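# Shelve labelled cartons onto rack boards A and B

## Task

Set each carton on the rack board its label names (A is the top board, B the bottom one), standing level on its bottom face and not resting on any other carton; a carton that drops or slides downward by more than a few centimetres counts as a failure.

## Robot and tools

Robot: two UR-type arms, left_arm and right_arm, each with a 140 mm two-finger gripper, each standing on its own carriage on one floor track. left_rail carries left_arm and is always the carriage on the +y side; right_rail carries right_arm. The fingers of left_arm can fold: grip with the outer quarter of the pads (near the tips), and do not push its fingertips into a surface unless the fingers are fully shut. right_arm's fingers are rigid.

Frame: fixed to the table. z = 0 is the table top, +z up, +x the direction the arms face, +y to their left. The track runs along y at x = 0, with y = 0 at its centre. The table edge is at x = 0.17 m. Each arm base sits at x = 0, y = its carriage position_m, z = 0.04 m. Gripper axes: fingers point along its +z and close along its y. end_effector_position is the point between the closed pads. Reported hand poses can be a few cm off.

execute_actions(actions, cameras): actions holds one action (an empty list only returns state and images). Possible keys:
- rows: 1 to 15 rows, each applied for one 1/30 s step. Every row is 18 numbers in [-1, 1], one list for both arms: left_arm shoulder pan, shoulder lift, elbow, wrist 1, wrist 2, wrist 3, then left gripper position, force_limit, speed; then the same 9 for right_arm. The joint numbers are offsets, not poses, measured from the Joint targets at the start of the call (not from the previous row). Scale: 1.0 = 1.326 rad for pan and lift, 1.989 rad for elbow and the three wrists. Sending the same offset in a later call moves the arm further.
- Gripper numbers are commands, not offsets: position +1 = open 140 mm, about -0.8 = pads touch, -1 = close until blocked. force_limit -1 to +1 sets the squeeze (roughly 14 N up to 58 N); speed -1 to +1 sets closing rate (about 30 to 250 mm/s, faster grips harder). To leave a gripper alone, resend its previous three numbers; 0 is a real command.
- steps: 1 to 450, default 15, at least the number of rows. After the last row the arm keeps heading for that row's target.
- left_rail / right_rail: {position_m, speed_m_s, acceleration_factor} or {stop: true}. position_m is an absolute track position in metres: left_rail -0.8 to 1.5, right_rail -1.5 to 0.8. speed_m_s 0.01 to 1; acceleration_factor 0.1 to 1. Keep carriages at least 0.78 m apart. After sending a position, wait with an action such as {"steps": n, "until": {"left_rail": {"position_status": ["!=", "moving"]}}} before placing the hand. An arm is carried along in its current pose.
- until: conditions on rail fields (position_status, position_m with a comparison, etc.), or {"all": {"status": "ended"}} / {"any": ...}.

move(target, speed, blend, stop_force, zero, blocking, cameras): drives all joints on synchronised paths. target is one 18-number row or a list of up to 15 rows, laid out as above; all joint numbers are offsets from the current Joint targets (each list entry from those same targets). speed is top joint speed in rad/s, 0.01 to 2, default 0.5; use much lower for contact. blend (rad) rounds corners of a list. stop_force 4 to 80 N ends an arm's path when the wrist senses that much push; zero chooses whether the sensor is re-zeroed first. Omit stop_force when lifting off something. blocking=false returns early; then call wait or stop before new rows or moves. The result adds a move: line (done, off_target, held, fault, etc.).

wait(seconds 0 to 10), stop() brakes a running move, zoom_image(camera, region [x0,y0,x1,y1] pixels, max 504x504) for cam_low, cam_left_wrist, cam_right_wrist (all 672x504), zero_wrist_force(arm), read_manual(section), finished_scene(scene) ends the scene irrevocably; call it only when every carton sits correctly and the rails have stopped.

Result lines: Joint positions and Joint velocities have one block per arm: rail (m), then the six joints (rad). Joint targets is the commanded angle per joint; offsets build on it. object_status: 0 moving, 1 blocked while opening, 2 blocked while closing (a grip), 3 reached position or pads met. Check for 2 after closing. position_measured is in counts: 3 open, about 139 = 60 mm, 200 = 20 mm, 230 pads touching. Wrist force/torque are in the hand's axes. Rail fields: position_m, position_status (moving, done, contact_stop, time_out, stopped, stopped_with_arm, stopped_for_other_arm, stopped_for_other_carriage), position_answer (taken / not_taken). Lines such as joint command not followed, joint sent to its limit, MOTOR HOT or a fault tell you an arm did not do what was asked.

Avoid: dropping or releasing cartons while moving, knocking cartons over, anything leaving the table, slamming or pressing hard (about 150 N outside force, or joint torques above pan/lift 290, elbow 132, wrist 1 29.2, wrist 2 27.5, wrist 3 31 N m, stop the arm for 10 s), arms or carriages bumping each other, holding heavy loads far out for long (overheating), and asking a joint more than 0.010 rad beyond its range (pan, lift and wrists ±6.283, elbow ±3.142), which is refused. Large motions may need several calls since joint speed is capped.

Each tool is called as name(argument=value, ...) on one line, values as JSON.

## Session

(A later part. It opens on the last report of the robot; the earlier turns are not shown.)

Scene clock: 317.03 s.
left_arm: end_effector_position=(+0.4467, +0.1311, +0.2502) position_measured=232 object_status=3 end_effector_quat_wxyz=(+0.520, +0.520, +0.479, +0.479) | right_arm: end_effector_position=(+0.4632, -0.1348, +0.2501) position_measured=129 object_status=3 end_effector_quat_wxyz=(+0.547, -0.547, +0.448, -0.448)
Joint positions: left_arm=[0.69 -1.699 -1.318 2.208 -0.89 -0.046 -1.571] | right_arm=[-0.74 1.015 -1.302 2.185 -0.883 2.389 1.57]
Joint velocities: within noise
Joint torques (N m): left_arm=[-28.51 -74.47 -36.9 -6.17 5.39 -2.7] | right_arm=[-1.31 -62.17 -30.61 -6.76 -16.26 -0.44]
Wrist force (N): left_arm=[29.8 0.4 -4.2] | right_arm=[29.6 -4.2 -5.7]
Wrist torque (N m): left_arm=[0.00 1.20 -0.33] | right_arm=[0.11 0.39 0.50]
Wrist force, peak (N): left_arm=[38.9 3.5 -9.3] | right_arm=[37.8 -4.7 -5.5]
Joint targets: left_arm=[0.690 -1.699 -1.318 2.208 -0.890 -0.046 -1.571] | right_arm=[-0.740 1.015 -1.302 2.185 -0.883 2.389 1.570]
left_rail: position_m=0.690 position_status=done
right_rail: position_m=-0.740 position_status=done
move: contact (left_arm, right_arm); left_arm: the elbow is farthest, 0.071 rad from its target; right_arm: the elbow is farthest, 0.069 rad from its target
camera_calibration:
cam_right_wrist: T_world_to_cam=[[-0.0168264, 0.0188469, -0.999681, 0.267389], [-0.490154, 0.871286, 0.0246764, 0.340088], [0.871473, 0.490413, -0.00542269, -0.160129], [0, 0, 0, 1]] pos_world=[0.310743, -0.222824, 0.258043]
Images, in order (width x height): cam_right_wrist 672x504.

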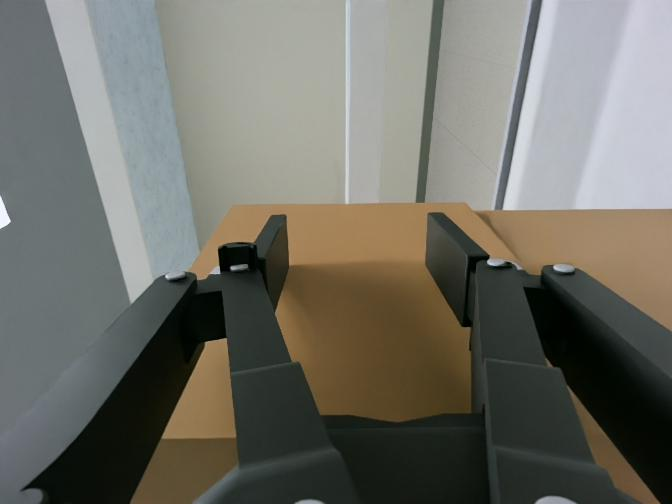

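move(target=[0.0003,-0.0953,-0.0314,0.0950,0,0,-1,-0.5,-0.5,0.0008,-0.0937,-0.0308,0.0933,0,0,0,0,-0.5], speed=0.06)

Scene clock: 350.20 s.
left_arm: end_effector_position=(+0.4468, +0.1302, +0.3401) position_measured=232 object_status=3 end_effector_quat_wxyz=(+0.520, +0.520, +0.479, +0.479) | right_arm: end_effector_position=(+0.4629, -0.1337, +0.3402) position_measured=129 object_status=3 end_effector_quat_wxyz=(+0.547, -0.547, +0.448, -0.448)
Joint positions: left_arm=[0.69 -1.698 -1.444 2.145 -0.701 -0.046 -1.571] | right_arm=[-0.74 1.016 -1.426 2.124 -0.697 2.389 1.57]
Joint velocities: within noise
Joint torques (N m): left_arm=[-7.01 -71.31 -74.35 -0.01 23.25 -2.64] | right_arm=[32.98 -66.53 -60.68 -2.41 -10.51 -0.71]
Wrist force (N): left_arm=[41.6 -11.4 -5.0] | right_arm=[41.8 9.2 -4.4]
Wrist torque (N m): left_arm=[0.44 1.59 -0.16] | right_arm=[-0.47 0.76 0.29]
Wrist force, peak (N): left_arm=[61.3 -14.2 -6.8] | right_arm=[62.2 9.5 -6.3]
Joint targets: left_arm=[0.690 -1.698 -1.445 2.145 -0.701 -0.046 -1.571] | right_arm=[-0.740 1.016 -1.426 2.124 -0.697 2.389 1.570]
left_rail: position_m=0.690 position_status=done
right_rail: position_m=-0.740 position_status=done
move: done
camera_calibration:
cam_left_wrist: T_world_to_cam=[[-0.0182276, -0.000171176, 0.999834, -0.322877], [-0.413595, -0.910428, -0.00769599, 0.302167], [0.910278, -0.413667, 0.0165242, -0.175701], [0, 0, 0, 1]] pos_world=[0.279027, 0.202364, 0.328052]
cam_right_wrist: T_world_to_cam=[[-0.0168785, 0.0187775, -0.999681, 0.357373], [-0.49109, 0.87076, 0.0246474, 0.337148], [0.870946, 0.491349, -0.0054757, -0.159569], [0, 0, 0, 1]] pos_world=[0.310578, -0.221882, 0.348076]

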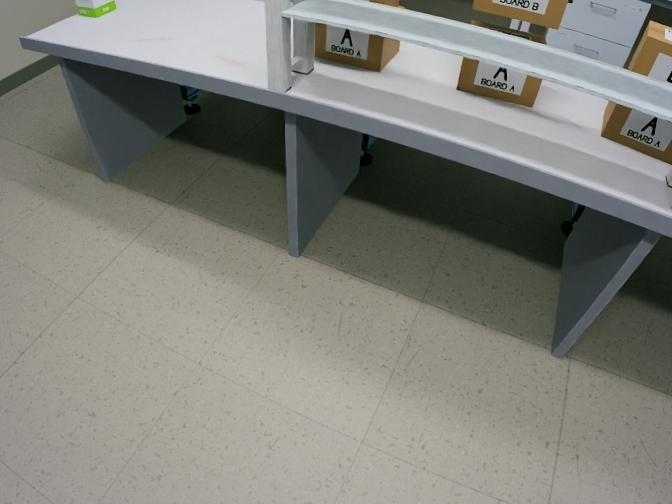

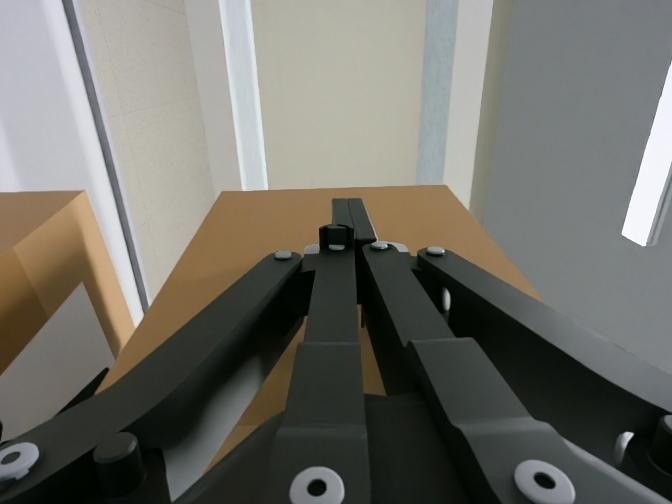

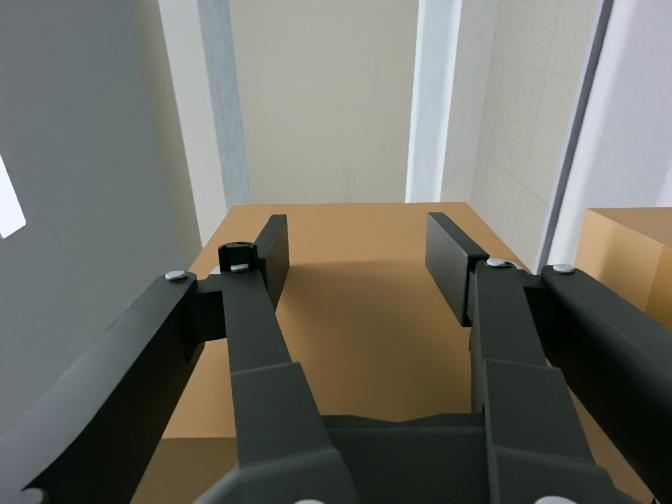

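move(target=[[0.0797,0.0167,-0.0128,0.0017,0.0531,0,-1,-0.5,-0.5,-0.0628,0.0185,-0.0145,0.0022,-0.0419,0,0,0,-0.5],[0.1554,0.0373,-0.0297,0.0048,0.1036,0,-1,-0.5,-0.5,-0.1203,0.0407,-0.0332,0.006,-0.0802,0,0,0,-0.5]], speed=0.08, blend=0.02)

Scene clock: 396.87 s.
left_arm: end_effector_position=(+0.5559, +0.1301, +0.3398) position_measured=232 object_status=3 end_effector_quat_wxyz=(+0.520, +0.520, +0.479, +0.479) | right_arm: end_effector_position=(+0.5710, -0.1331, +0.3400) position_measured=129 object_status=3 end_effector_quat_wxyz=(+0.547, -0.547, +0.448, -0.448)
Joint positions: left_arm=[0.69 -1.492 -1.395 2.086 -0.691 0.16 -1.571] | right_arm=[-0.74 0.857 -1.373 2.058 -0.685 2.229 1.57]
Joint velocities: within noise
Joint torques (N m): left_arm=[-10.86 -36.87 -79.66 -1.51 24.67 -2.65] | right_arm=[14.83 -52.63 -61.81 -3.39 -24.15 -0.63]
Wrist force (N): left_arm=[45.2 -11.4 -5.1] | right_arm=[45.8 10.4 -5.1]
Wrist torque (N m): left_arm=[0.32 1.79 -0.17] | right_arm=[-0.34 0.85 0.19]
Wrist force, peak (N): left_arm=[55.0 -12.6 -5.5] | right_arm=[55.8 10.4 -6.2]
Joint targets: left_arm=[0.690 -1.492 -1.395 2.086 -0.691 0.160 -1.571] | right_arm=[-0.740 0.857 -1.372 2.058 -0.685 2.229 1.570]
left_rail: position_m=0.690 position_status=done
right_rail: position_m=-0.740 position_status=done
move: done
camera_calibration:
cam_left_wrist: T_world_to_cam=[[-0.0182551, -0.0000987913, 0.999833, -0.320633], [-0.41365, -0.910404, -0.00764244, 0.347125], [0.910253, -0.413721, 0.0165787, -0.275064], [0, 0, 0, 1]] pos_world=[0.388113, 0.202193, 0.327793]
cam_right_wrist: T_world_to_cam=[[-0.0167896, 0.0188798, -0.999681, 0.358942], [-0.491109, 0.870748, 0.0246929, 0.389693], [0.870936, 0.491367, -0.00534745, -0.254055], [0, 0, 0, 1]] pos_world=[0.418674, -0.221267, 0.347846]

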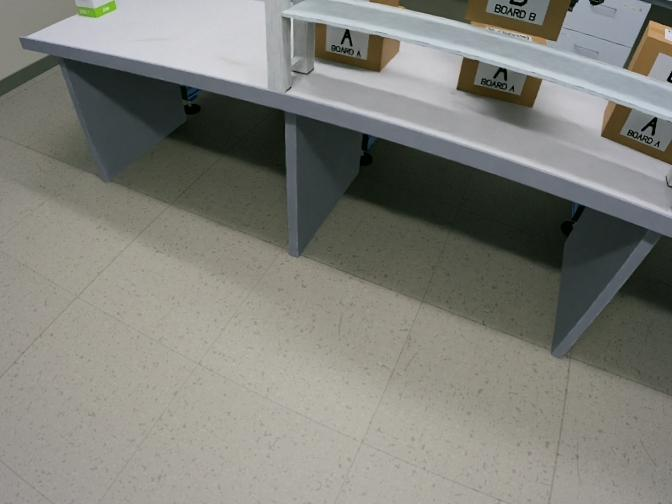

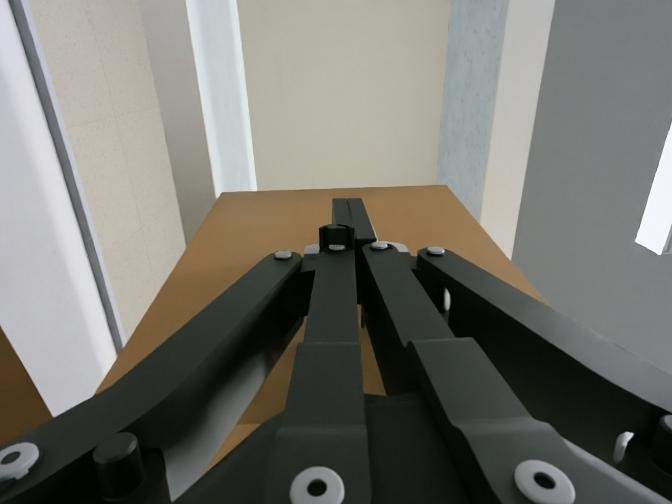

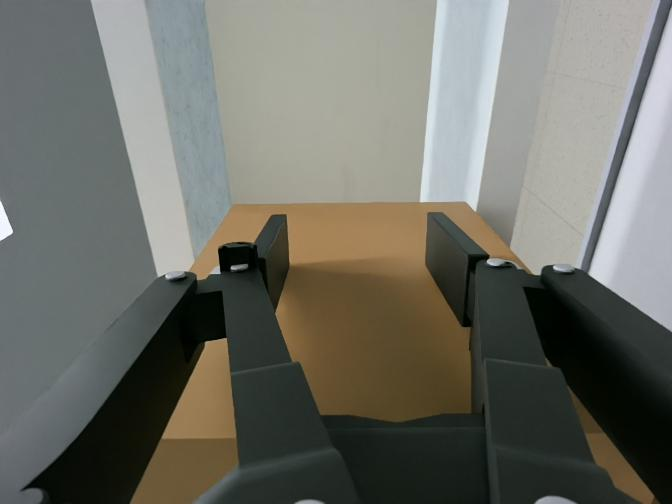

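move(target=[[0.0715,0.0245,-0.0211,0.0048,0.0477,0,-1,-0.5,-0.5,-0.0522,0.0259,-0.0227,0.0055,-0.0348,0,0,0,-0.5],[0.1391,0.0530,-0.0464,0.0111,0.0927,0,-1,-0.5,-0.5,-0.0992,0.0554,-0.0495,0.0126,-0.0662,0,0,0,-0.5],[0.2026,0.0855,-0.0759,0.0189,0.1351,0,-1,-0.5,-0.5,-0.1409,0.0886,-0.0804,0.0214,-0.0939,0,0,0,-0.5],[0.2620,0.1218,-0.1096,0.0284,0.1747,0,-1,-0.5,-0.5,-0.1773,0.1255,-0.1153,0.0317,-0.1182,0,0,0,-0.5]], speed=0.08, blend=0.02)

Scene clock: 410.57 s.
left_arm: end_effector_position=(+0.7718, +0.1304, +0.3402) position_measured=232 object_status=3 end_effector_quat_wxyz=(+0.520, +0.520, +0.479, +0.479) | right_arm: end_effector_position=(+0.7875, -0.1335, +0.3402) position_measured=129 object_status=3 end_effector_quat_wxyz=(+0.547, -0.547, +0.448, -0.448)
Joint positions: left_arm=[0.69 -1.145 -1.234 1.868 -0.635 0.507 -1.571] | right_arm=[-0.74 0.622 -1.206 1.828 -0.622 1.994 1.57]
Joint velocities: within noise
Joint torques (N m): left_arm=[-16.38 -57.73 -76.95 -2.24 21.39 -2.33] | right_arm=[15.82 -70.2 -60.93 -3.2 -21.22 -0.66]
Wrist force (N): left_arm=[37.9 -9.8 -4.5] | right_arm=[38.5 10.6 -4.2]
Wrist torque (N m): left_arm=[0.42 1.51 -0.19] | right_arm=[-0.55 0.62 -0.10]
Wrist force, peak (N): left_arm=[51.0 -12.2 -5.4] | right_arm=[52.0 10.8 -5.8]
Joint targets: left_arm=[0.690 -1.145 -1.234 1.868 -0.635 0.507 -1.571] | right_arm=[-0.740 0.622 -1.206 1.828 -0.622 1.994 1.570]
left_rail: position_m=0.690 position_status=done
right_rail: position_m=-0.740 position_status=done
move: done
camera_calibration:
cam_left_wrist: T_world_to_cam=[[-0.0183123, -0.000117887, 0.999832, -0.31704], [-0.413704, -0.910379, -0.00768451, 0.436797], [0.910227, -0.413776, 0.0166224, -0.47143], [0, 0, 0, 1]] pos_world=[0.604007, 0.202547, 0.328179]
cam_right_wrist: T_world_to_cam=[[-0.0168773, 0.0187774, -0.999681, 0.362858], [-0.491102, 0.870753, 0.0246468, 0.49632], [0.870938, 0.491362, -0.00547433, -0.442318], [0, 0, 0, 1]] pos_world=[0.6351, -0.221648, 0.348088]

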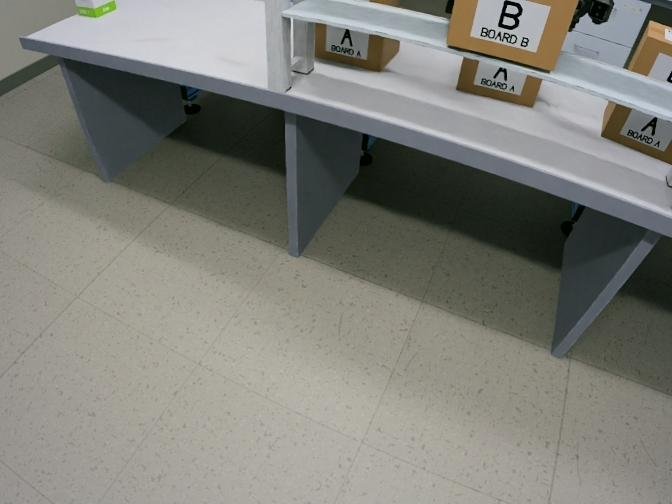

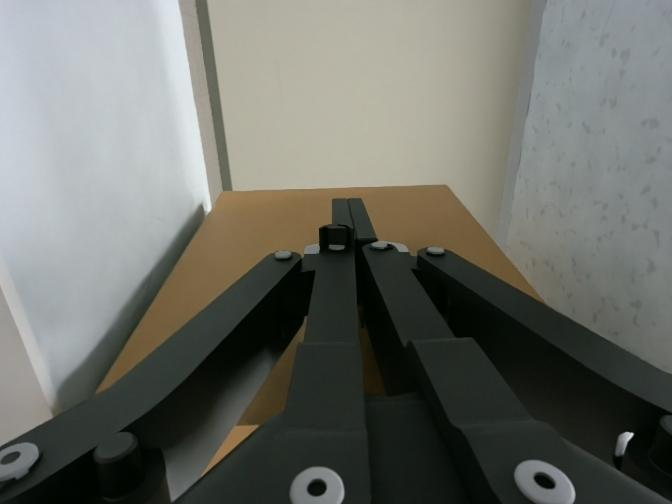

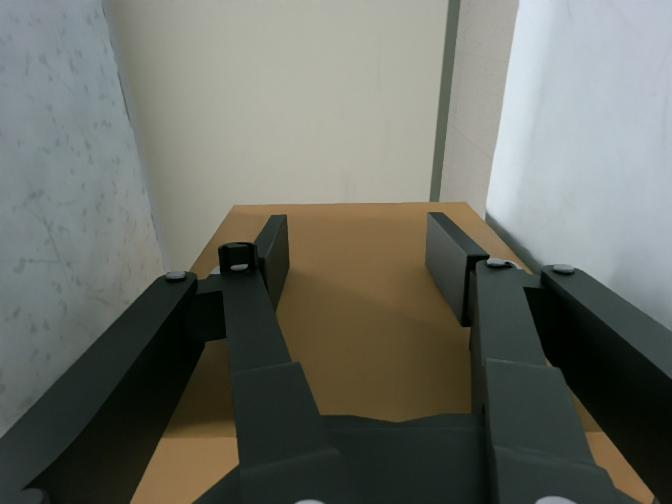

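move(target=[0,0.0238,0.0101,-0.0259,0,0,-1,-0.5,-0.5,0,0.0230,0.01,-0.0253,0,0,0,0,-0.5], speed=0.03, stop_force=9, cameras=["cam_left_wrist"])

Scene clock: 423.70 s.
left_arm: end_effector_position=(+0.7720, +0.1303, +0.3293) position_measured=232 object_status=3 end_effector_quat_wxyz=(+0.520, +0.520, +0.479, +0.479) | right_arm: end_effector_position=(+0.7878, -0.1334, +0.3293) position_measured=129 object_status=3 end_effector_quat_wxyz=(+0.547, -0.547, +0.448, -0.448)
Joint positions: left_arm=[0.69 -1.145 -1.222 1.875 -0.654 0.507 -1.571] | right_arm=[-0.74 0.622 -1.195 1.835 -0.641 1.994 1.57]
Joint velocities: within noise
Joint torques (N m): left_arm=[-21.79 -92.83 -71.44 -2.69 20.43 -2.09] | right_arm=[23.03 -91.48 -54.32 -3.23 -20.41 -0.95]
Wrist force (N): left_arm=[40.0 -4.2 -3.9] | right_arm=[41.2 6.9 -2.1]
Wrist torque (N m): left_arm=[0.29 1.61 -0.27] | right_arm=[-0.98 0.63 -0.03]
Wrist force, peak (N): left_arm=[43.9 11.8 -8.9] | right_arm=[42.8 -3.4 -7.2]
Joint targets: left_arm=[0.690 -1.145 -1.222 1.875 -0.654 0.507 -1.571] | right_arm=[-0.740 0.622 -1.195 1.835 -0.641 1.994 1.570]
left_rail: position_m=0.690 position_status=done
right_rail: position_m=-0.740 position_status=done
move: contact (left_arm, right_arm); left_arm: the wrist 1 is farthest, 0.033 rad from its target; right_arm: the wrist 1 is farthest, 0.032 rad from its target
camera_calibration:
cam_left_wrist: T_world_to_cam=[[-0.0183597, -0.0000105814, 0.999831, -0.306105], [-0.413655, -0.910402, -0.00760552, 0.43662], [0.910248, -0.413725, 0.0167104, -0.471586], [0, 0, 0, 1]] pos_world=[0.604251, 0.202389, 0.317255]
Images, in order (width x height): cam_left_wrist 672x504.

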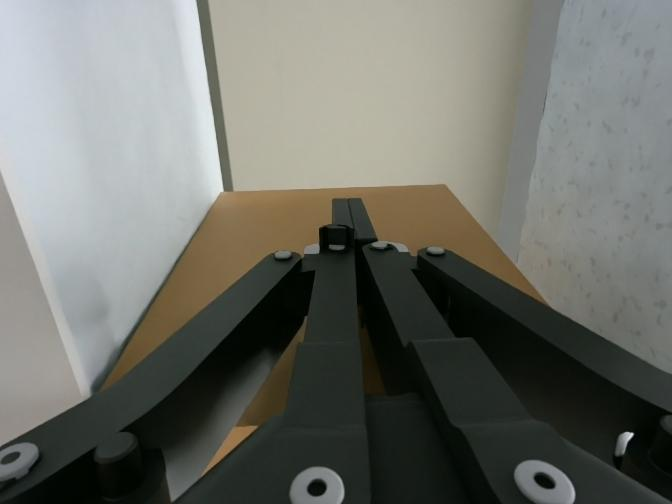

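move(target=[0,0.0119,0.005,-0.0130,0,0,-1,-0.5,-0.5,0,0.0115,0.005,-0.01265,0,0,0,0,-0.5], speed=0.02, stop_force=9, cameras=["cam_left_wrist","cam_right_wrist"])

Scene clock: 431.73 s.
left_arm: end_effector_position=(+0.7721, +0.1302, +0.3290) position_measured=232 object_status=3 end_effector_quat_wxyz=(+0.520, +0.520, +0.479, +0.479) | right_arm: end_effector_position=(+0.7878, -0.1333, +0.3288) position_measured=129 object_status=3 end_effector_quat_wxyz=(+0.547, -0.547, +0.448, -0.448)
Joint positions: left_arm=[0.69 -1.145 -1.222 1.876 -0.655 0.507 -1.571] | right_arm=[-0.74 0.622 -1.194 1.836 -0.642 1.994 1.57]
Joint velocities: within noise
Joint torques (N m): left_arm=[-27.98 -86.01 -69.32 -1.63 20.66 -0.76] | right_arm=[31.78 -84.08 -52.24 -1.68 -20.42 -0.91]
Wrist force (N): left_arm=[42.8 3.4 -7.9] | right_arm=[42.7 -0.6 -7.3]
Wrist torque (N m): left_arm=[0.05 1.68 -0.37] | right_arm=[-0.75 0.68 0.00]
Wrist force, peak (N): left_arm=[45.1 12.4 -10.1] | right_arm=[44.1 -6.9 -10.0]
Joint targets: left_arm=[0.690 -1.145 -1.222 1.876 -0.655 0.507 -1.571] | right_arm=[-0.740 0.622 -1.194 1.836 -0.642 1.994 1.570]
left_rail: position_m=0.690 position_status=done
right_rail: position_m=-0.740 position_status=done
move: contact (left_arm, right_arm); left_arm: the wrist 1 is farthest, 0.025 rad from its target; right_arm: the wrist 1 is farthest, 0.024 rad from its target
camera_calibration:
cam_left_wrist: T_world_to_cam=[[-0.0185855, 0.000486898, 0.999827, -0.305683], [-0.413654, -0.910405, -0.00724593, 0.436423], [0.910244, -0.413717, 0.0171217, -0.4718], [0, 0, 0, 1]] pos_world=[0.604301, 0.202279, 0.316871]
cam_right_wrist: T_world_to_cam=[[-0.0165249, 0.0190302, -0.999682, 0.351257], [-0.49106, 0.870775, 0.0246936, 0.496642], [0.870969, 0.491313, -0.0050445, -0.442928], [0, 0, 0, 1]] pos_world=[0.635462, -0.221532, 0.336647]
Images, in order (width x height): cam_left_wrist 672x504, cam_right_wrist 672x504.

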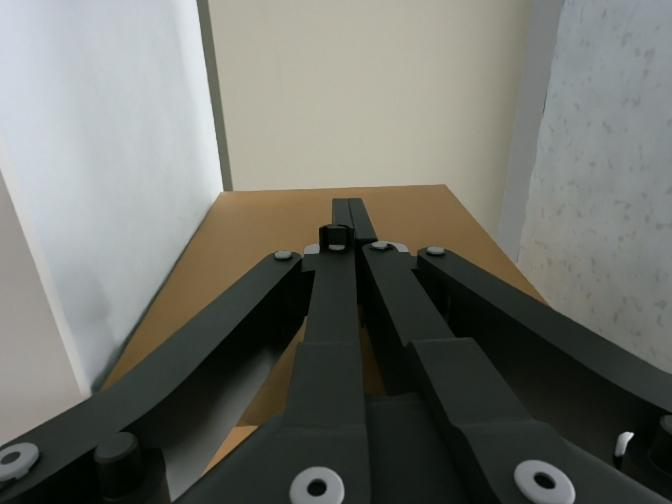

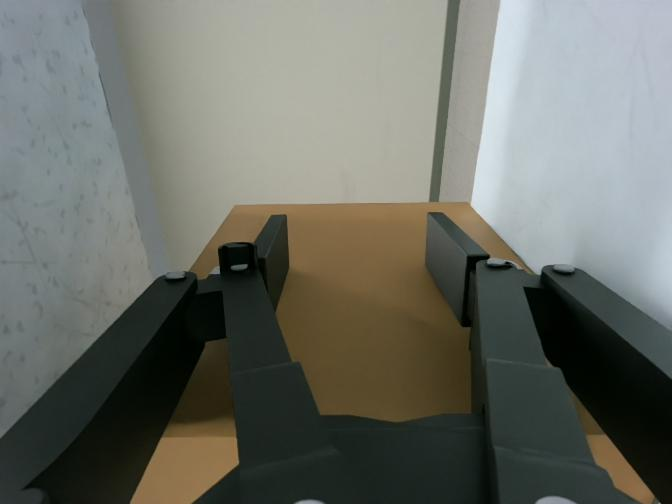

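move(target=[[0.01395,-0.0227,0.0216,-0.006,0.0097,0,-1,-0.5,-0.5,-0.0255,-0.0227,0.0214,-0.0063,-0.0166,0,0,0,-0.5],[-0.1839,-0.1295,0.1103,-0.0234,-0.1222,0,-1,-0.5,-0.5,0.0992,-0.1308,0.1138,-0.0265,0.0665,0,0,0,-0.5],[-0.4253,-0.2034,0.1627,-0.0266,-0.2832,0,-1,-0.5,-0.5,0.265,-0.2184,0.1781,-0.0325,0.1771,0,0,0,-0.5],[-0.4253,-0.3226,0.0769,0.1387,-0.2832,0,-1,-0.5,-0.5,0.265,-0.3367,0.0928,0.1316,0.1771,0,0,0,-0.5]], speed=[0.05,0.3,0.4,0.5], blend=[0,0.03,0.03,0], cameras=["cam_low","cam_left_wrist"])

execute_actions(actions=[{"left_rail":{"position_m":1.22},"right_rail":{"position_m":-0.18},"steps":250,"until":{"all":{"status":"ended"}}}], cameras=["cam_left_wrist","cam_right_wrist"])

Scene clock: 476.00 s.
left_arm: end_effector_position=(+0.4455, +0.1598, +0.5000) position_measured=232 object_status=3 end_effector_quat_wxyz=(+0.520, +0.520, +0.479, +0.479) | right_arm: end_effector_position=(+0.4647, -0.1717, +0.5003) position_measured=129 object_status=3 end_effector_quat_wxyz=(+0.547, -0.547, +0.448, -0.448)
Joint positions: left_arm=[0.69 -1.709 -1.649 2.029 -0.379 -0.056 -1.571] | right_arm=[-0.74 0.973 -1.641 2.02 -0.38 2.346 1.57]
Joint velocities: within noise
Joint torques (N m): left_arm=[-14.36 -57.44 -56.44 3.41 -2.34 -1.23] | right_arm=[10.71 -48.75 -47.7 1.19 3.48 -0.98]
Wrist force (N): left_arm=[-0.1 0.1 0.0] | right_arm=[-0.4 4.7 1.5]
Wrist torque (N m): left_arm=[0.11 0.13 -0.31] | right_arm=[0.39 -0.06 -0.29]
Wrist force, peak (N): left_arm=[43.1 3.2 -8.2] | right_arm=[43.2 0.0 -7.2]
Joint targets: left_arm=[0.690 -1.709 -1.649 2.029 -0.379 -0.056 -1.571] | right_arm=[-0.740 0.973 -1.641 2.020 -0.380 2.346 1.570]
left_rail: position_m=0.690 position_status=done
right_rail: position_m=-0.740 position_status=done
move: done
camera_calibration:
cam_left_wrist: T_world_to_cam=[[-0.0182758, -0.000510141, 0.999833, -0.482658], [-0.41426, -0.910123, -0.00803657, 0.330209], [0.909975, -0.414338, 0.0164219, -0.164639], [0, 0, 0, 1]] pos_world=[0.277789, 0.232068, 0.487934]
Images, in order (width x height): cam_low 672x504, cam_left_wrist 672x504.

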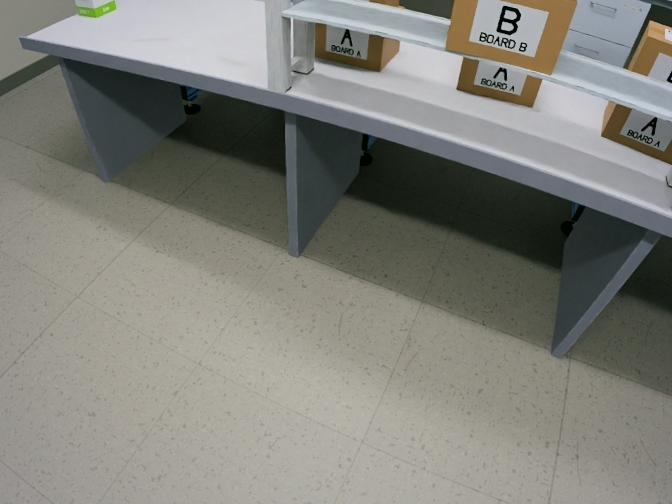

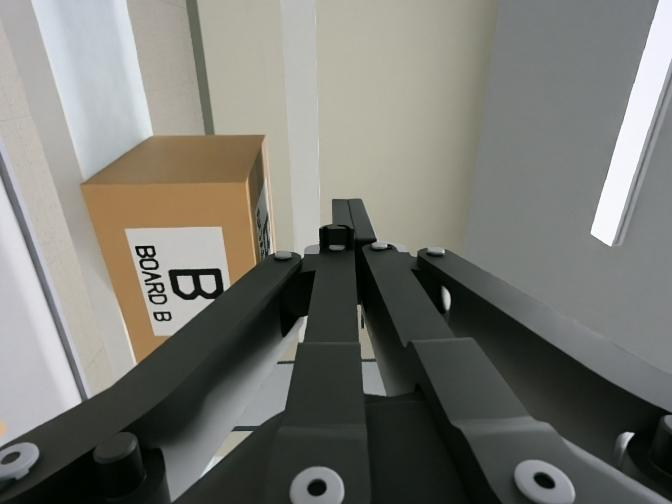

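Scene clock: 478.10 s.
left_arm: end_effector_position=(+0.4455, +0.6898, +0.5001) position_measured=232 object_status=3 end_effector_quat_wxyz=(+0.520, +0.520, +0.479, +0.479) end_effector_velocity=(+0.000, +0.000, +0.000) end_effector_angular_velocity=(-0.002, +0.000, +0.000) | right_arm: end_effector_position=(+0.4647, +0.3882, +0.5004) position_measured=129 object_status=3 end_effector_quat_wxyz=(+0.547, -0.547, +0.448, -0.448) end_effector_velocity=(+0.000, +0.001, -0.001) end_effector_angular_velocity=(-0.002, +0.001, +0.000)
Joint positions: left_arm=[1.22 -1.709 -1.649 2.029 -0.379 -0.056 -1.571] | right_arm=[-0.18 0.973 -1.641 2.02 -0.38 2.346 1.57]
Joint velocities: left_arm=[0.001 0.001 0.001 -0.001 -0.002 0.001 0] | right_arm=[0.001 0.001 0.001 0 0.001 0.001 -0.001]
Joint torques (N m): left_arm=[12.42 -17.29 -45.34 -0.85 -0.26 -1.44] | right_arm=[4.8 -38.79 -38.15 0.66 0.28 -0.79]
Wrist force (N): left_arm=[0.1 0.3 -0.1] | right_arm=[-0.6 5.0 1.4]
Wrist torque (N m): left_arm=[0.12 0.09 -0.31] | right_arm=[0.47 -0.01 -0.28]
Wrist force, peak (N): left_arm=[1.8 0.0 -0.3] | right_arm=[-2.1 5.0 1.9]
Joint targets: left_arm=[1.220 -1.709 -1.649 2.029 -0.379 -0.056 -1.571] | right_arm=[-0.180 0.973 -1.641 2.020 -0.380 2.346 1.570]
Tool commands: left_gripper/position=-1.0 left_gripper/force_limit=-0.5 left_gripper/speed=-0.5 right_gripper/position=+0.0 right_gripper/force_limit=+0.0 right_gripper/speed=-0.5
left_rail: position_m=1.220 position_status=done
right_rail: position_m=-0.180 position_status=done
camera_calibration:
cam_left_wrist: T_world_to_cam=[[-0.0182612, -0.000405435, 0.999833, -0.482633], [-0.414253, -0.910127, -0.0079351, 0.812511], [0.909978, -0.414329, 0.0164521, 0.0549238], [0, 0, 0, 1]] pos_world=[0.277792, 0.762049, 0.488096]
cam_right_wrist: T_world_to_cam=[[-0.0165166, 0.0192996, -0.999677, 0.507465], [-0.490304, 0.871195, 0.0249199, -0.121076], [0.871395, 0.490557, -0.00492652, -0.416819], [0, 0, 0, 1]] pos_world=[0.312232, 0.300161, 0.508265]
Images, in order (width x height): cam_left_wrist 672x504, cam_right_wrist 672x504.

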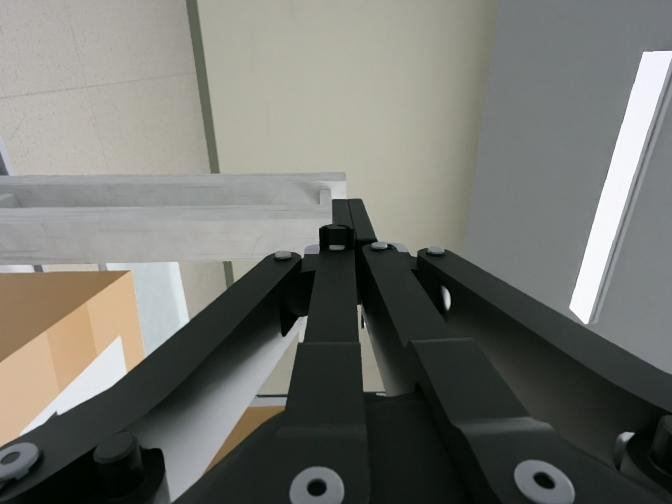

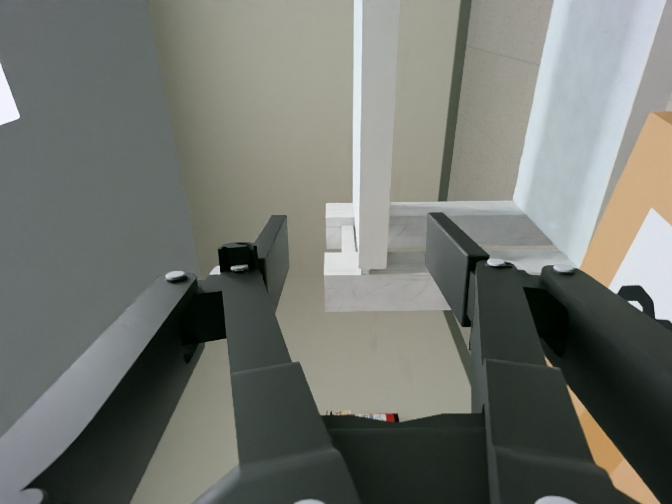

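move(target=[[0.1090,0.0076,-0.0045,-0.0006,0.1777,0,-1,-0.5,-0.5,0.0211,-0.0043,0.0026,0.0003,0.1193,0,0,0,-0.5],[0.1090,0.2453,0.1162,-0.2797,0.1777,0,-1,-0.5,-0.5,0.0211,0.2347,0.1238,-0.2802,0.1193,0,0,0,-0.5]], speed=[0.4,0.4], stop_force=20, cameras=["cam_left_wrist","cam_right_wrist"])

Scene clock: 513.53 s.
left_arm: end_effector_position=(+0.5036, +0.6347, +0.2349) position_measured=232 object_status=3 end_effector_quat_wxyz=(+0.567, +0.567, +0.422, +0.422) | right_arm: end_effector_position=(+0.4555, +0.3183, +0.2354) position_measured=129 object_status=3 end_effector_quat_wxyz=(+0.497, -0.497, +0.503, -0.503)
Joint positions: left_arm=[1.22 -1.564 -1.324 2.26 -0.935 0.298 -1.571] | right_arm=[-0.18 1.001 -1.33 2.267 -0.937 2.584 1.57]
Joint velocities: within noise
Joint torques (N m): left_arm=[11.26 -32.72 -19.51 -3.06 1.99 -1.31] | right_arm=[11.98 -40.98 -19.34 -5.19 3.29 -0.85]
Wrist force (N): left_arm=[0.2 0.1 -0.2] | right_arm=[-0.9 5.1 1.7]
Wrist torque (N m): left_arm=[0.06 0.07 -0.29] | right_arm=[0.49 0.04 -0.31]
Wrist force, peak (N): left_arm=[-0.5 3.1 0.5] | right_arm=[-0.3 6.5 1.5]
Joint targets: left_arm=[1.220 -1.564 -1.324 2.260 -0.935 0.298 -1.571] | right_arm=[-0.180 1.001 -1.330 2.267 -0.937 2.584 1.570]
left_rail: position_m=1.220 position_status=done
right_rail: position_m=-0.180 position_status=done
move: done
camera_calibration:
cam_left_wrist: T_world_to_cam=[[-0.0178968, 0.00324935, 0.999835, -0.218954], [-0.593979, -0.80444, -0.00801776, 0.807776], [0.804281, -0.594024, 0.016327, 0.150931], [0, 0, 0, 1]] pos_world=[0.354492, 0.740176, 0.22293]
cam_right_wrist: T_world_to_cam=[[-0.0123518, 0.0222576, -0.999676, 0.240829], [-0.298618, 0.954047, 0.0249313, -0.171726], [0.954293, 0.298829, -0.00513771, -0.352482], [0, 0, 0, 1]] pos_world=[0.288065, 0.263807, 0.243222]
Images, in order (width x height): cam_left_wrist 672x504, cam_right_wrist 672x504.

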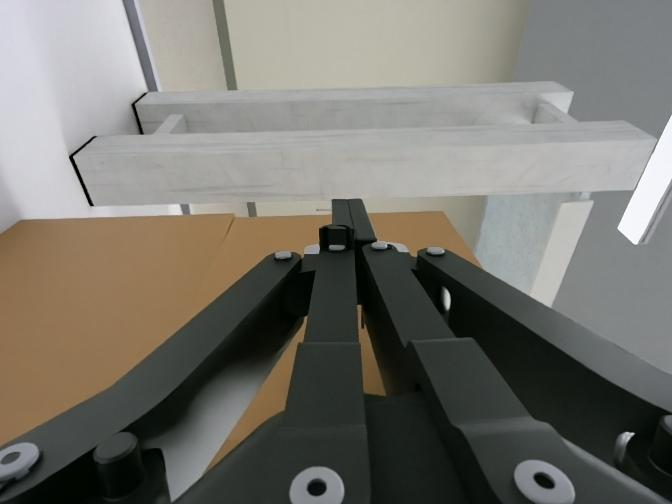

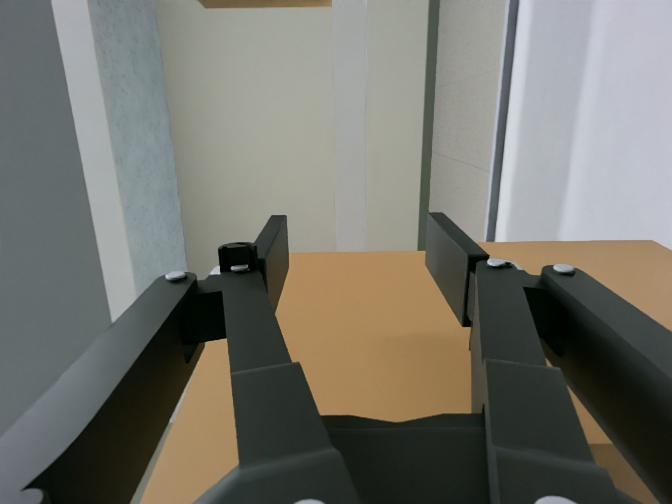

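move(target=[-0.0093,0.0360,-0.0353,0.0114,-0.0062,0,-1,-0.5,-0.5,0.0239,0.0406,-0.0398,0.0127,0.0159,0,0,0,-0.5], speed=0.03, stop_force=6, cameras=["cam_left_wrist","cam_right_wrist"])

move(target=[-0.0093,0.0360,-0.0353,0.0114,-0.0062,0,-1,-0.5,-0.5,0.0239,0.0406,-0.0398,0.0127,0.0159,0,0,0,-0.5], speed=0.03, stop_force=34, cameras=[])

Scene clock: 538.90 s.
left_arm: end_effector_position=(+0.5011, +0.6178, +0.2350) position_measured=232 object_status=3 end_effector_quat_wxyz=(+0.567, +0.567, +0.422, +0.422) | right_arm: end_effector_position=(+0.4617, +0.3589, +0.2354) position_measured=129 object_status=3 end_effector_quat_wxyz=(+0.497, -0.497, +0.503, -0.503)
Joint positions: left_arm=[1.22 -1.569 -1.304 2.231 -0.926 0.293 -1.571] | right_arm=[-0.18 1.033 -1.276 2.187 -0.912 2.615 1.57]
Joint velocities: within noise
Joint torques (N m): left_arm=[10 -77.65 -21.87 -0.89 1.79 -1.19] | right_arm=[11.34 -47.69 -34.8 1.6 2.76 -1.12]
Wrist force (N): left_arm=[-0.1 0.0 0.0] | right_arm=[0.8 5.6 0.9]
Wrist torque (N m): left_arm=[0.05 0.13 -0.30] | right_arm=[0.64 0.00 -0.29]
Wrist force, peak (N): left_arm=[6.7 4.5 -1.7] | right_arm=[0.6 6.2 0.8]
Joint targets: left_arm=[1.220 -1.569 -1.304 2.231 -0.926 0.293 -1.571] | right_arm=[-0.180 1.033 -1.276 2.187 -0.912 2.615 1.570]
left_rail: position_m=1.220 position_status=done
right_rail: position_m=-0.180 position_status=done
move: contact (left_arm); left_arm: the elbow is farthest, 0.041 rad from its target
camera_calibration:
cam_left_wrist: T_world_to_cam=[[-0.0178983, 0.00314049, 0.999835, -0.218962], [-0.59394, -0.804468, -0.00810543, 0.792733], [0.80431, -0.593987, 0.0162639, 0.142848], [0, 0, 0, 1]] pos_world=[0.352023, 0.723266, 0.223028]
cam_right_wrist: T_world_to_cam=[[-0.0123287, 0.0223253, -0.999675, 0.239961], [-0.298683, 0.954025, 0.0249894, -0.208615], [0.954273, 0.298894, -0.00509366, -0.37062], [0, 0, 0, 1]] pos_world=[0.294322, 0.304443, 0.243209]
Images, in order (width x height): cam_left_wrist 672x504, cam_right_wrist 672x504.

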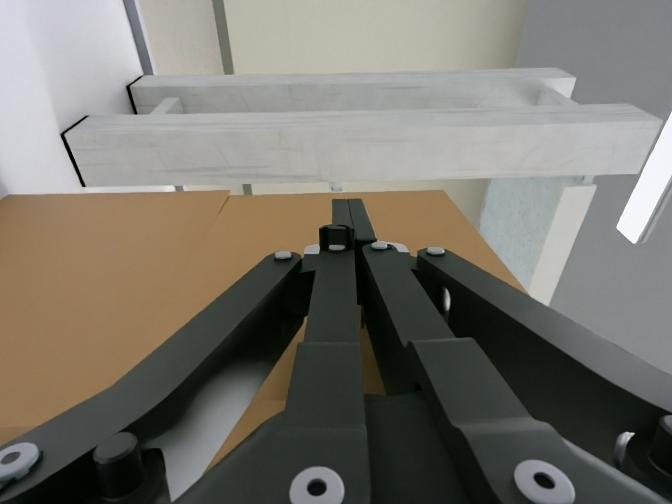

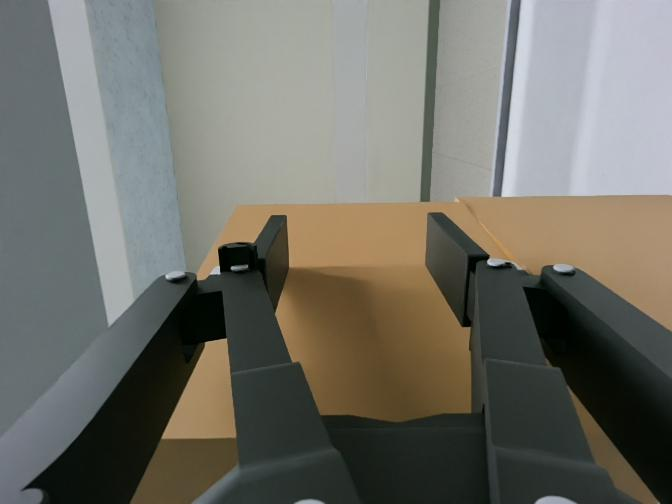

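Scene clock: 540.33 s.
left_arm: end_effector_position=(+0.5005, +0.6133, +0.2350) position_measured=232 object_status=3 end_effector_quat_wxyz=(+0.567, +0.567, +0.422, +0.422) | right_arm: end_effector_position=(+0.4623, +0.3639, +0.2352) position_measured=129 object_status=3 end_effector_quat_wxyz=(+0.497, -0.497, +0.503, -0.503)
Joint positions: left_arm=[1.22 -1.571 -1.299 2.222 -0.923 0.291 -1.571] | right_arm=[-0.18 1.037 -1.269 2.177 -0.909 2.62 1.57]
Joint velocities: within noise
Joint torques (N m): left_arm=[-3.77 -67.54 -30.55 -5.63 17.01 -1.15] | right_arm=[-5.11 -59.54 -28.71 -6.2 -17.65 -0.92]
Wrist force (N): left_arm=[30.3 13.8 -4.3] | right_arm=[30.7 -8.1 -6.7]
Wrist torque (N m): left_arm=[-0.32 1.20 -0.51] | right_arm=[1.02 0.74 0.22]
Wrist force, peak (N): left_arm=[38.1 17.4 -11.8] | right_arm=[38.9 -10.4 -9.8]
Joint targets: left_arm=[1.220 -1.571 -1.299 2.222 -0.923 0.291 -1.571] | right_arm=[-0.180 1.037 -1.269 2.177 -0.909 2.620 1.570]
left_rail: position_m=1.220 position_status=done
right_rail: position_m=-0.180 position_status=done
move: contact (left_arm, right_arm); left_arm: the elbow is farthest, 0.062 rad from its target; right_arm: the elbow is farthest, 0.070 rad from its target
No camera images: "cameras" was empty.

move(target=[0,-0.1143,-0.0349,0.1111,0,0,-1,-0.5,-0.5,0.0002,-0.1098,-0.0338,0.1075,-0.0005,0,0,0,-0.5], speed=0.07, cameras=["cam_left_wrist","cam_right_wrist"])

Scene clock: 560.27 s.
left_arm: end_effector_position=(+0.5005, +0.6127, +0.3396) position_measured=232 object_status=3 end_effector_quat_wxyz=(+0.567, +0.567, +0.422, +0.422) | right_arm: end_effector_position=(+0.4624, +0.3647, +0.3396) position_measured=129 object_status=3 end_effector_quat_wxyz=(+0.497, -0.498, +0.502, -0.503)
Joint positions: left_arm=[1.22 -1.571 -1.45 2.153 -0.702 0.291 -1.571] | right_arm=[-0.18 1.037 -1.414 2.11 -0.695 2.618 1.57]
Joint velocities: within noise
Joint torques (N m): left_arm=[-35.9 -75.17 -75.94 -1.99 14.02 -1.29] | right_arm=[25.29 -65.03 -59.13 -1.8 -18.18 -0.96]
Wrist force (N): left_arm=[37.8 -11.4 -4.5] | right_arm=[37.2 10.5 -2.9]
Wrist torque (N m): left_arm=[0.39 1.48 -0.16] | right_arm=[0.49 0.88 0.22]
Wrist force, peak (N): left_arm=[67.8 -13.7 -7.4] | right_arm=[67.9 10.4 -6.7]
Joint targets: left_arm=[1.220 -1.571 -1.450 2.153 -0.702 0.291 -1.571] | right_arm=[-0.180 1.037 -1.415 2.110 -0.695 2.619 1.570]
left_rail: position_m=1.220 position_status=done
right_rail: position_m=-0.180 position_status=done
move: done
camera_calibration:
cam_left_wrist: T_world_to_cam=[[-0.0179, 0.00305909, 0.999835, -0.3235], [-0.593654, -0.804679, -0.00816619, 0.789075], [0.804521, -0.593703, 0.0162198, 0.13835], [0, 0, 0, 1]] pos_world=[0.351342, 0.71808, 0.327646]
cam_right_wrist: T_world_to_cam=[[-0.0129096, 0.0213727, -0.999688, 0.344659], [-0.299693, 0.953727, 0.0242602, -0.215754], [0.953948, 0.299913, -0.00590703, -0.372357], [0, 0, 0, 1]] pos_world=[0.294998, 0.310079, 0.347587]
Images, in order (width x height): cam_left_wrist 672x504, cam_right_wrist 672x504.

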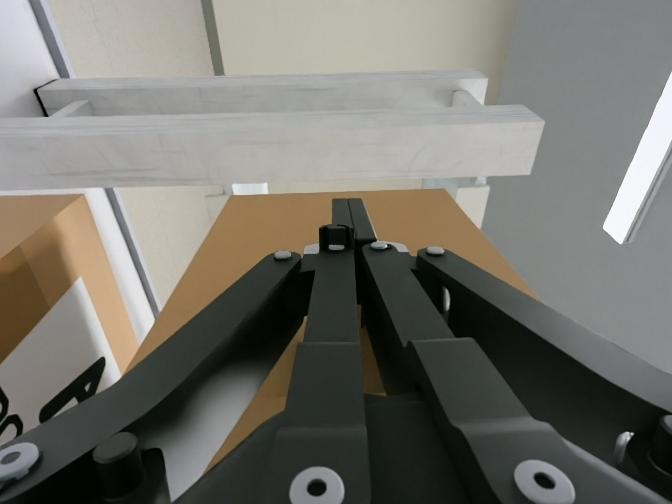

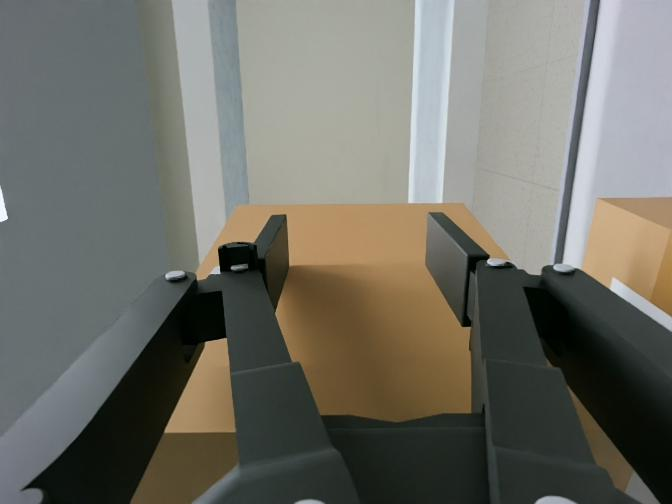

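move(target=[[0.0015,0.0713,-0.0588,0.0112,-0.0243,0,-1,-0.5,-0.5,-0.0781,-0.0735,0.0564,-0.0074,-0.0773,0,0,0,-0.5],[0.0044,0.1419,-0.1220,0.0275,-0.0477,0,-1,-0.5,-0.5,-0.1808,-0.1486,0.1070,-0.0080,-0.1712,0,0,0,-0.5],[0.0086,0.2114,-0.1897,0.0488,-0.0702,0,-1,-0.5,-0.5,-0.3085,-0.2252,0.1517,-0.0016,-0.2816,0,0,0,-0.5]], speed=0.1, blend=0.02, cameras=["cam_left_wrist","cam_right_wrist"])

Scene clock: 631.97 s.
left_arm: end_effector_position=(+0.5196, +0.4659, +0.3396) position_measured=232 object_status=3 end_effector_quat_wxyz=(+0.534, +0.534, +0.464, +0.464) | right_arm: end_effector_position=(+0.5186, +0.2146, +0.3395) position_measured=129 object_status=3 end_effector_quat_wxyz=(+0.533, -0.534, +0.464, -0.464)
Joint positions: left_arm=[1.22 -1.559 -1.17 1.776 -0.605 0.151 -1.571] | right_arm=[-0.18 0.628 -1.713 2.412 -0.698 2.059 1.57]
Joint velocities: within noise
Joint torques (N m): left_arm=[-8.65 -63.81 -76.44 -1.3 6.37 -1.11] | right_arm=[4.67 -39.98 -39.7 -1.94 -20.36 -0.94]
Wrist force (N): left_arm=[37.1 -12.7 -4.1] | right_arm=[37.6 10.3 -2.8]
Wrist torque (N m): left_arm=[0.49 1.51 -0.17] | right_arm=[0.36 0.72 0.34]
Wrist force, peak (N): left_arm=[38.4 -12.9 -4.3] | right_arm=[38.2 10.8 -3.1]
Joint targets: left_arm=[1.220 -1.559 -1.170 1.776 -0.605 0.151 -1.571] | right_arm=[-0.180 0.628 -1.713 2.412 -0.698 2.059 1.570]
left_rail: position_m=1.220 position_status=done
right_rail: position_m=-0.180 position_status=done
move: done
camera_calibration:
cam_left_wrist: T_world_to_cam=[[-0.0182197, 0.000242684, 0.999834, -0.321213], [-0.465837, -0.884832, -0.00827405, 0.653269], [0.884683, -0.465911, 0.0162344, -0.0653517], [0, 0, 0, 1]] pos_world=[0.35628, 0.547663, 0.327626]
cam_right_wrist: T_world_to_cam=[[-0.016178, 0.0194211, -0.99968, 0.350644], [-0.439581, 0.897867, 0.0245569, 0.0287508], [0.898057, 0.439837, -0.00598853, -0.382046], [0, 0, 0, 1]] pos_world=[0.36141, 0.135414, 0.347538]
Images, in order (width x height): cam_left_wrist 672x504, cam_right_wrist 672x504.

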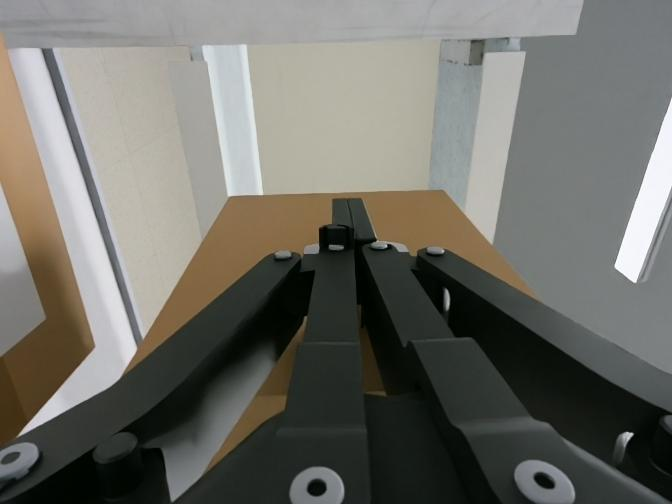

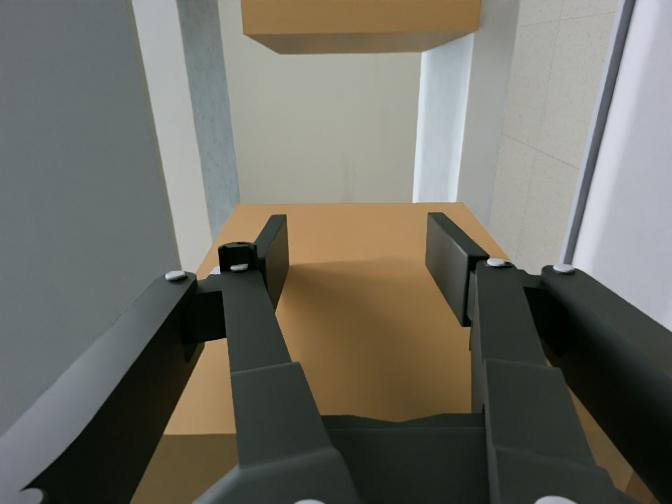

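move(target=[[0.0671,0.0198,-0.0199,0.0067,0.0447,0,-1,-0.5,-0.5,-0.0698,0.0514,-0.0289,-0.0054,-0.0465,0,0,0,-0.5],[0.1311,0.0444,-0.0456,0.0159,0.0874,0,-1,-0.5,-0.5,-0.1275,0.1053,-0.0631,-0.0070,-0.0850,0,0,0,-0.5],[0.1922,0.0740,-0.0769,0.0276,0.1281,0,-1,-0.5,-0.5,-0.1731,0.1616,-0.1028,-0.0050,-0.1154,0,0,0,-0.5],[0.25,0.1084,-0.1140,0.0418,0.1667,0,-1,-0.5,-0.5,-0.2066,0.2204,-0.1478,0.0009,-0.1377,0,0,0,-0.5]], speed=0.08, blend=0.02)

Scene clock: 646.77 s.
left_arm: end_effector_position=(+0.7744, +0.4660, +0.3396) position_measured=232 object_status=3 end_effector_quat_wxyz=(+0.534, +0.534, +0.464, +0.464) | right_arm: end_effector_position=(+0.7735, +0.2146, +0.3396) position_measured=129 object_status=3 end_effector_quat_wxyz=(+0.533, -0.534, +0.464, -0.464)
Joint positions: left_arm=[1.22 -1.228 -1.027 1.549 -0.522 0.483 -1.571] | right_arm=[-0.18 0.354 -1.421 2.118 -0.696 1.785 1.57]
Joint velocities: within noise
Joint torques (N m): left_arm=[-12.15 -82.01 -76.19 -1.57 19.32 -1.03] | right_arm=[11.87 -46.87 -51.34 -1.79 -18.84 -0.79]
Wrist force (N): left_arm=[33.6 -11.3 -3.6] | right_arm=[33.2 11.8 -2.1]
Wrist torque (N m): left_arm=[0.34 1.35 -0.17] | right_arm=[0.37 0.79 -0.06]
Wrist force, peak (N): left_arm=[50.7 -11.9 -5.8] | right_arm=[50.9 10.2 -4.0]
Joint targets: left_arm=[1.220 -1.228 -1.026 1.549 -0.522 0.483 -1.571] | right_arm=[-0.180 0.354 -1.421 2.118 -0.696 1.785 1.570]
left_rail: position_m=1.220 position_status=done
right_rail: position_m=-0.180 position_status=done
move: done
camera_calibration:
cam_left_wrist: T_world_to_cam=[[-0.0180012, 0.00015919, 0.999838, -0.316657], [-0.465901, -0.884798, -0.00824725, 0.772035], [0.884654, -0.465974, 0.0160016, -0.290573], [0, 0, 0, 1]] pos_world=[0.611048, 0.547746, 0.327623]
cam_right_wrist: T_world_to_cam=[[-0.016304, 0.019524, -0.999676, 0.354884], [-0.439584, 0.897862, 0.0247049, 0.140709], [0.898053, 0.439845, -0.00605625, -0.610902], [0, 0, 0, 1]] pos_world=[0.616262, 0.135436, 0.347593]

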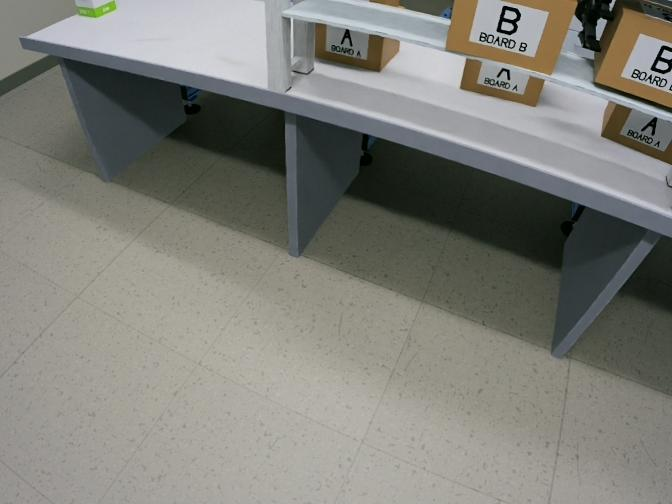

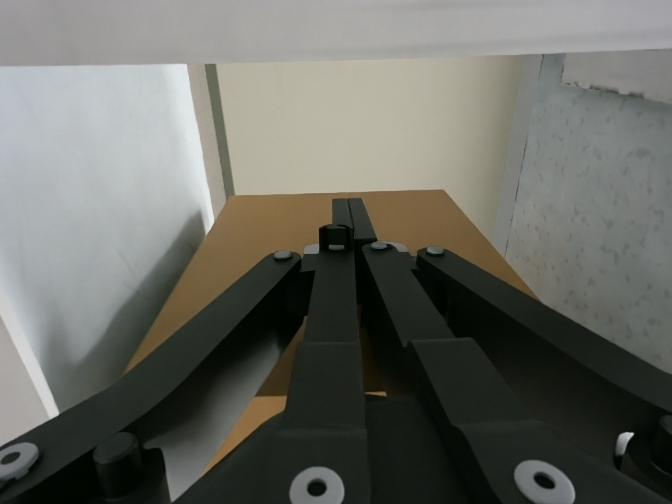

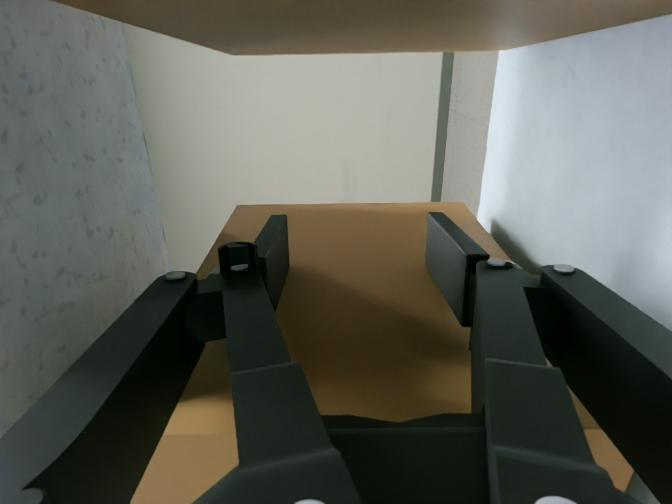

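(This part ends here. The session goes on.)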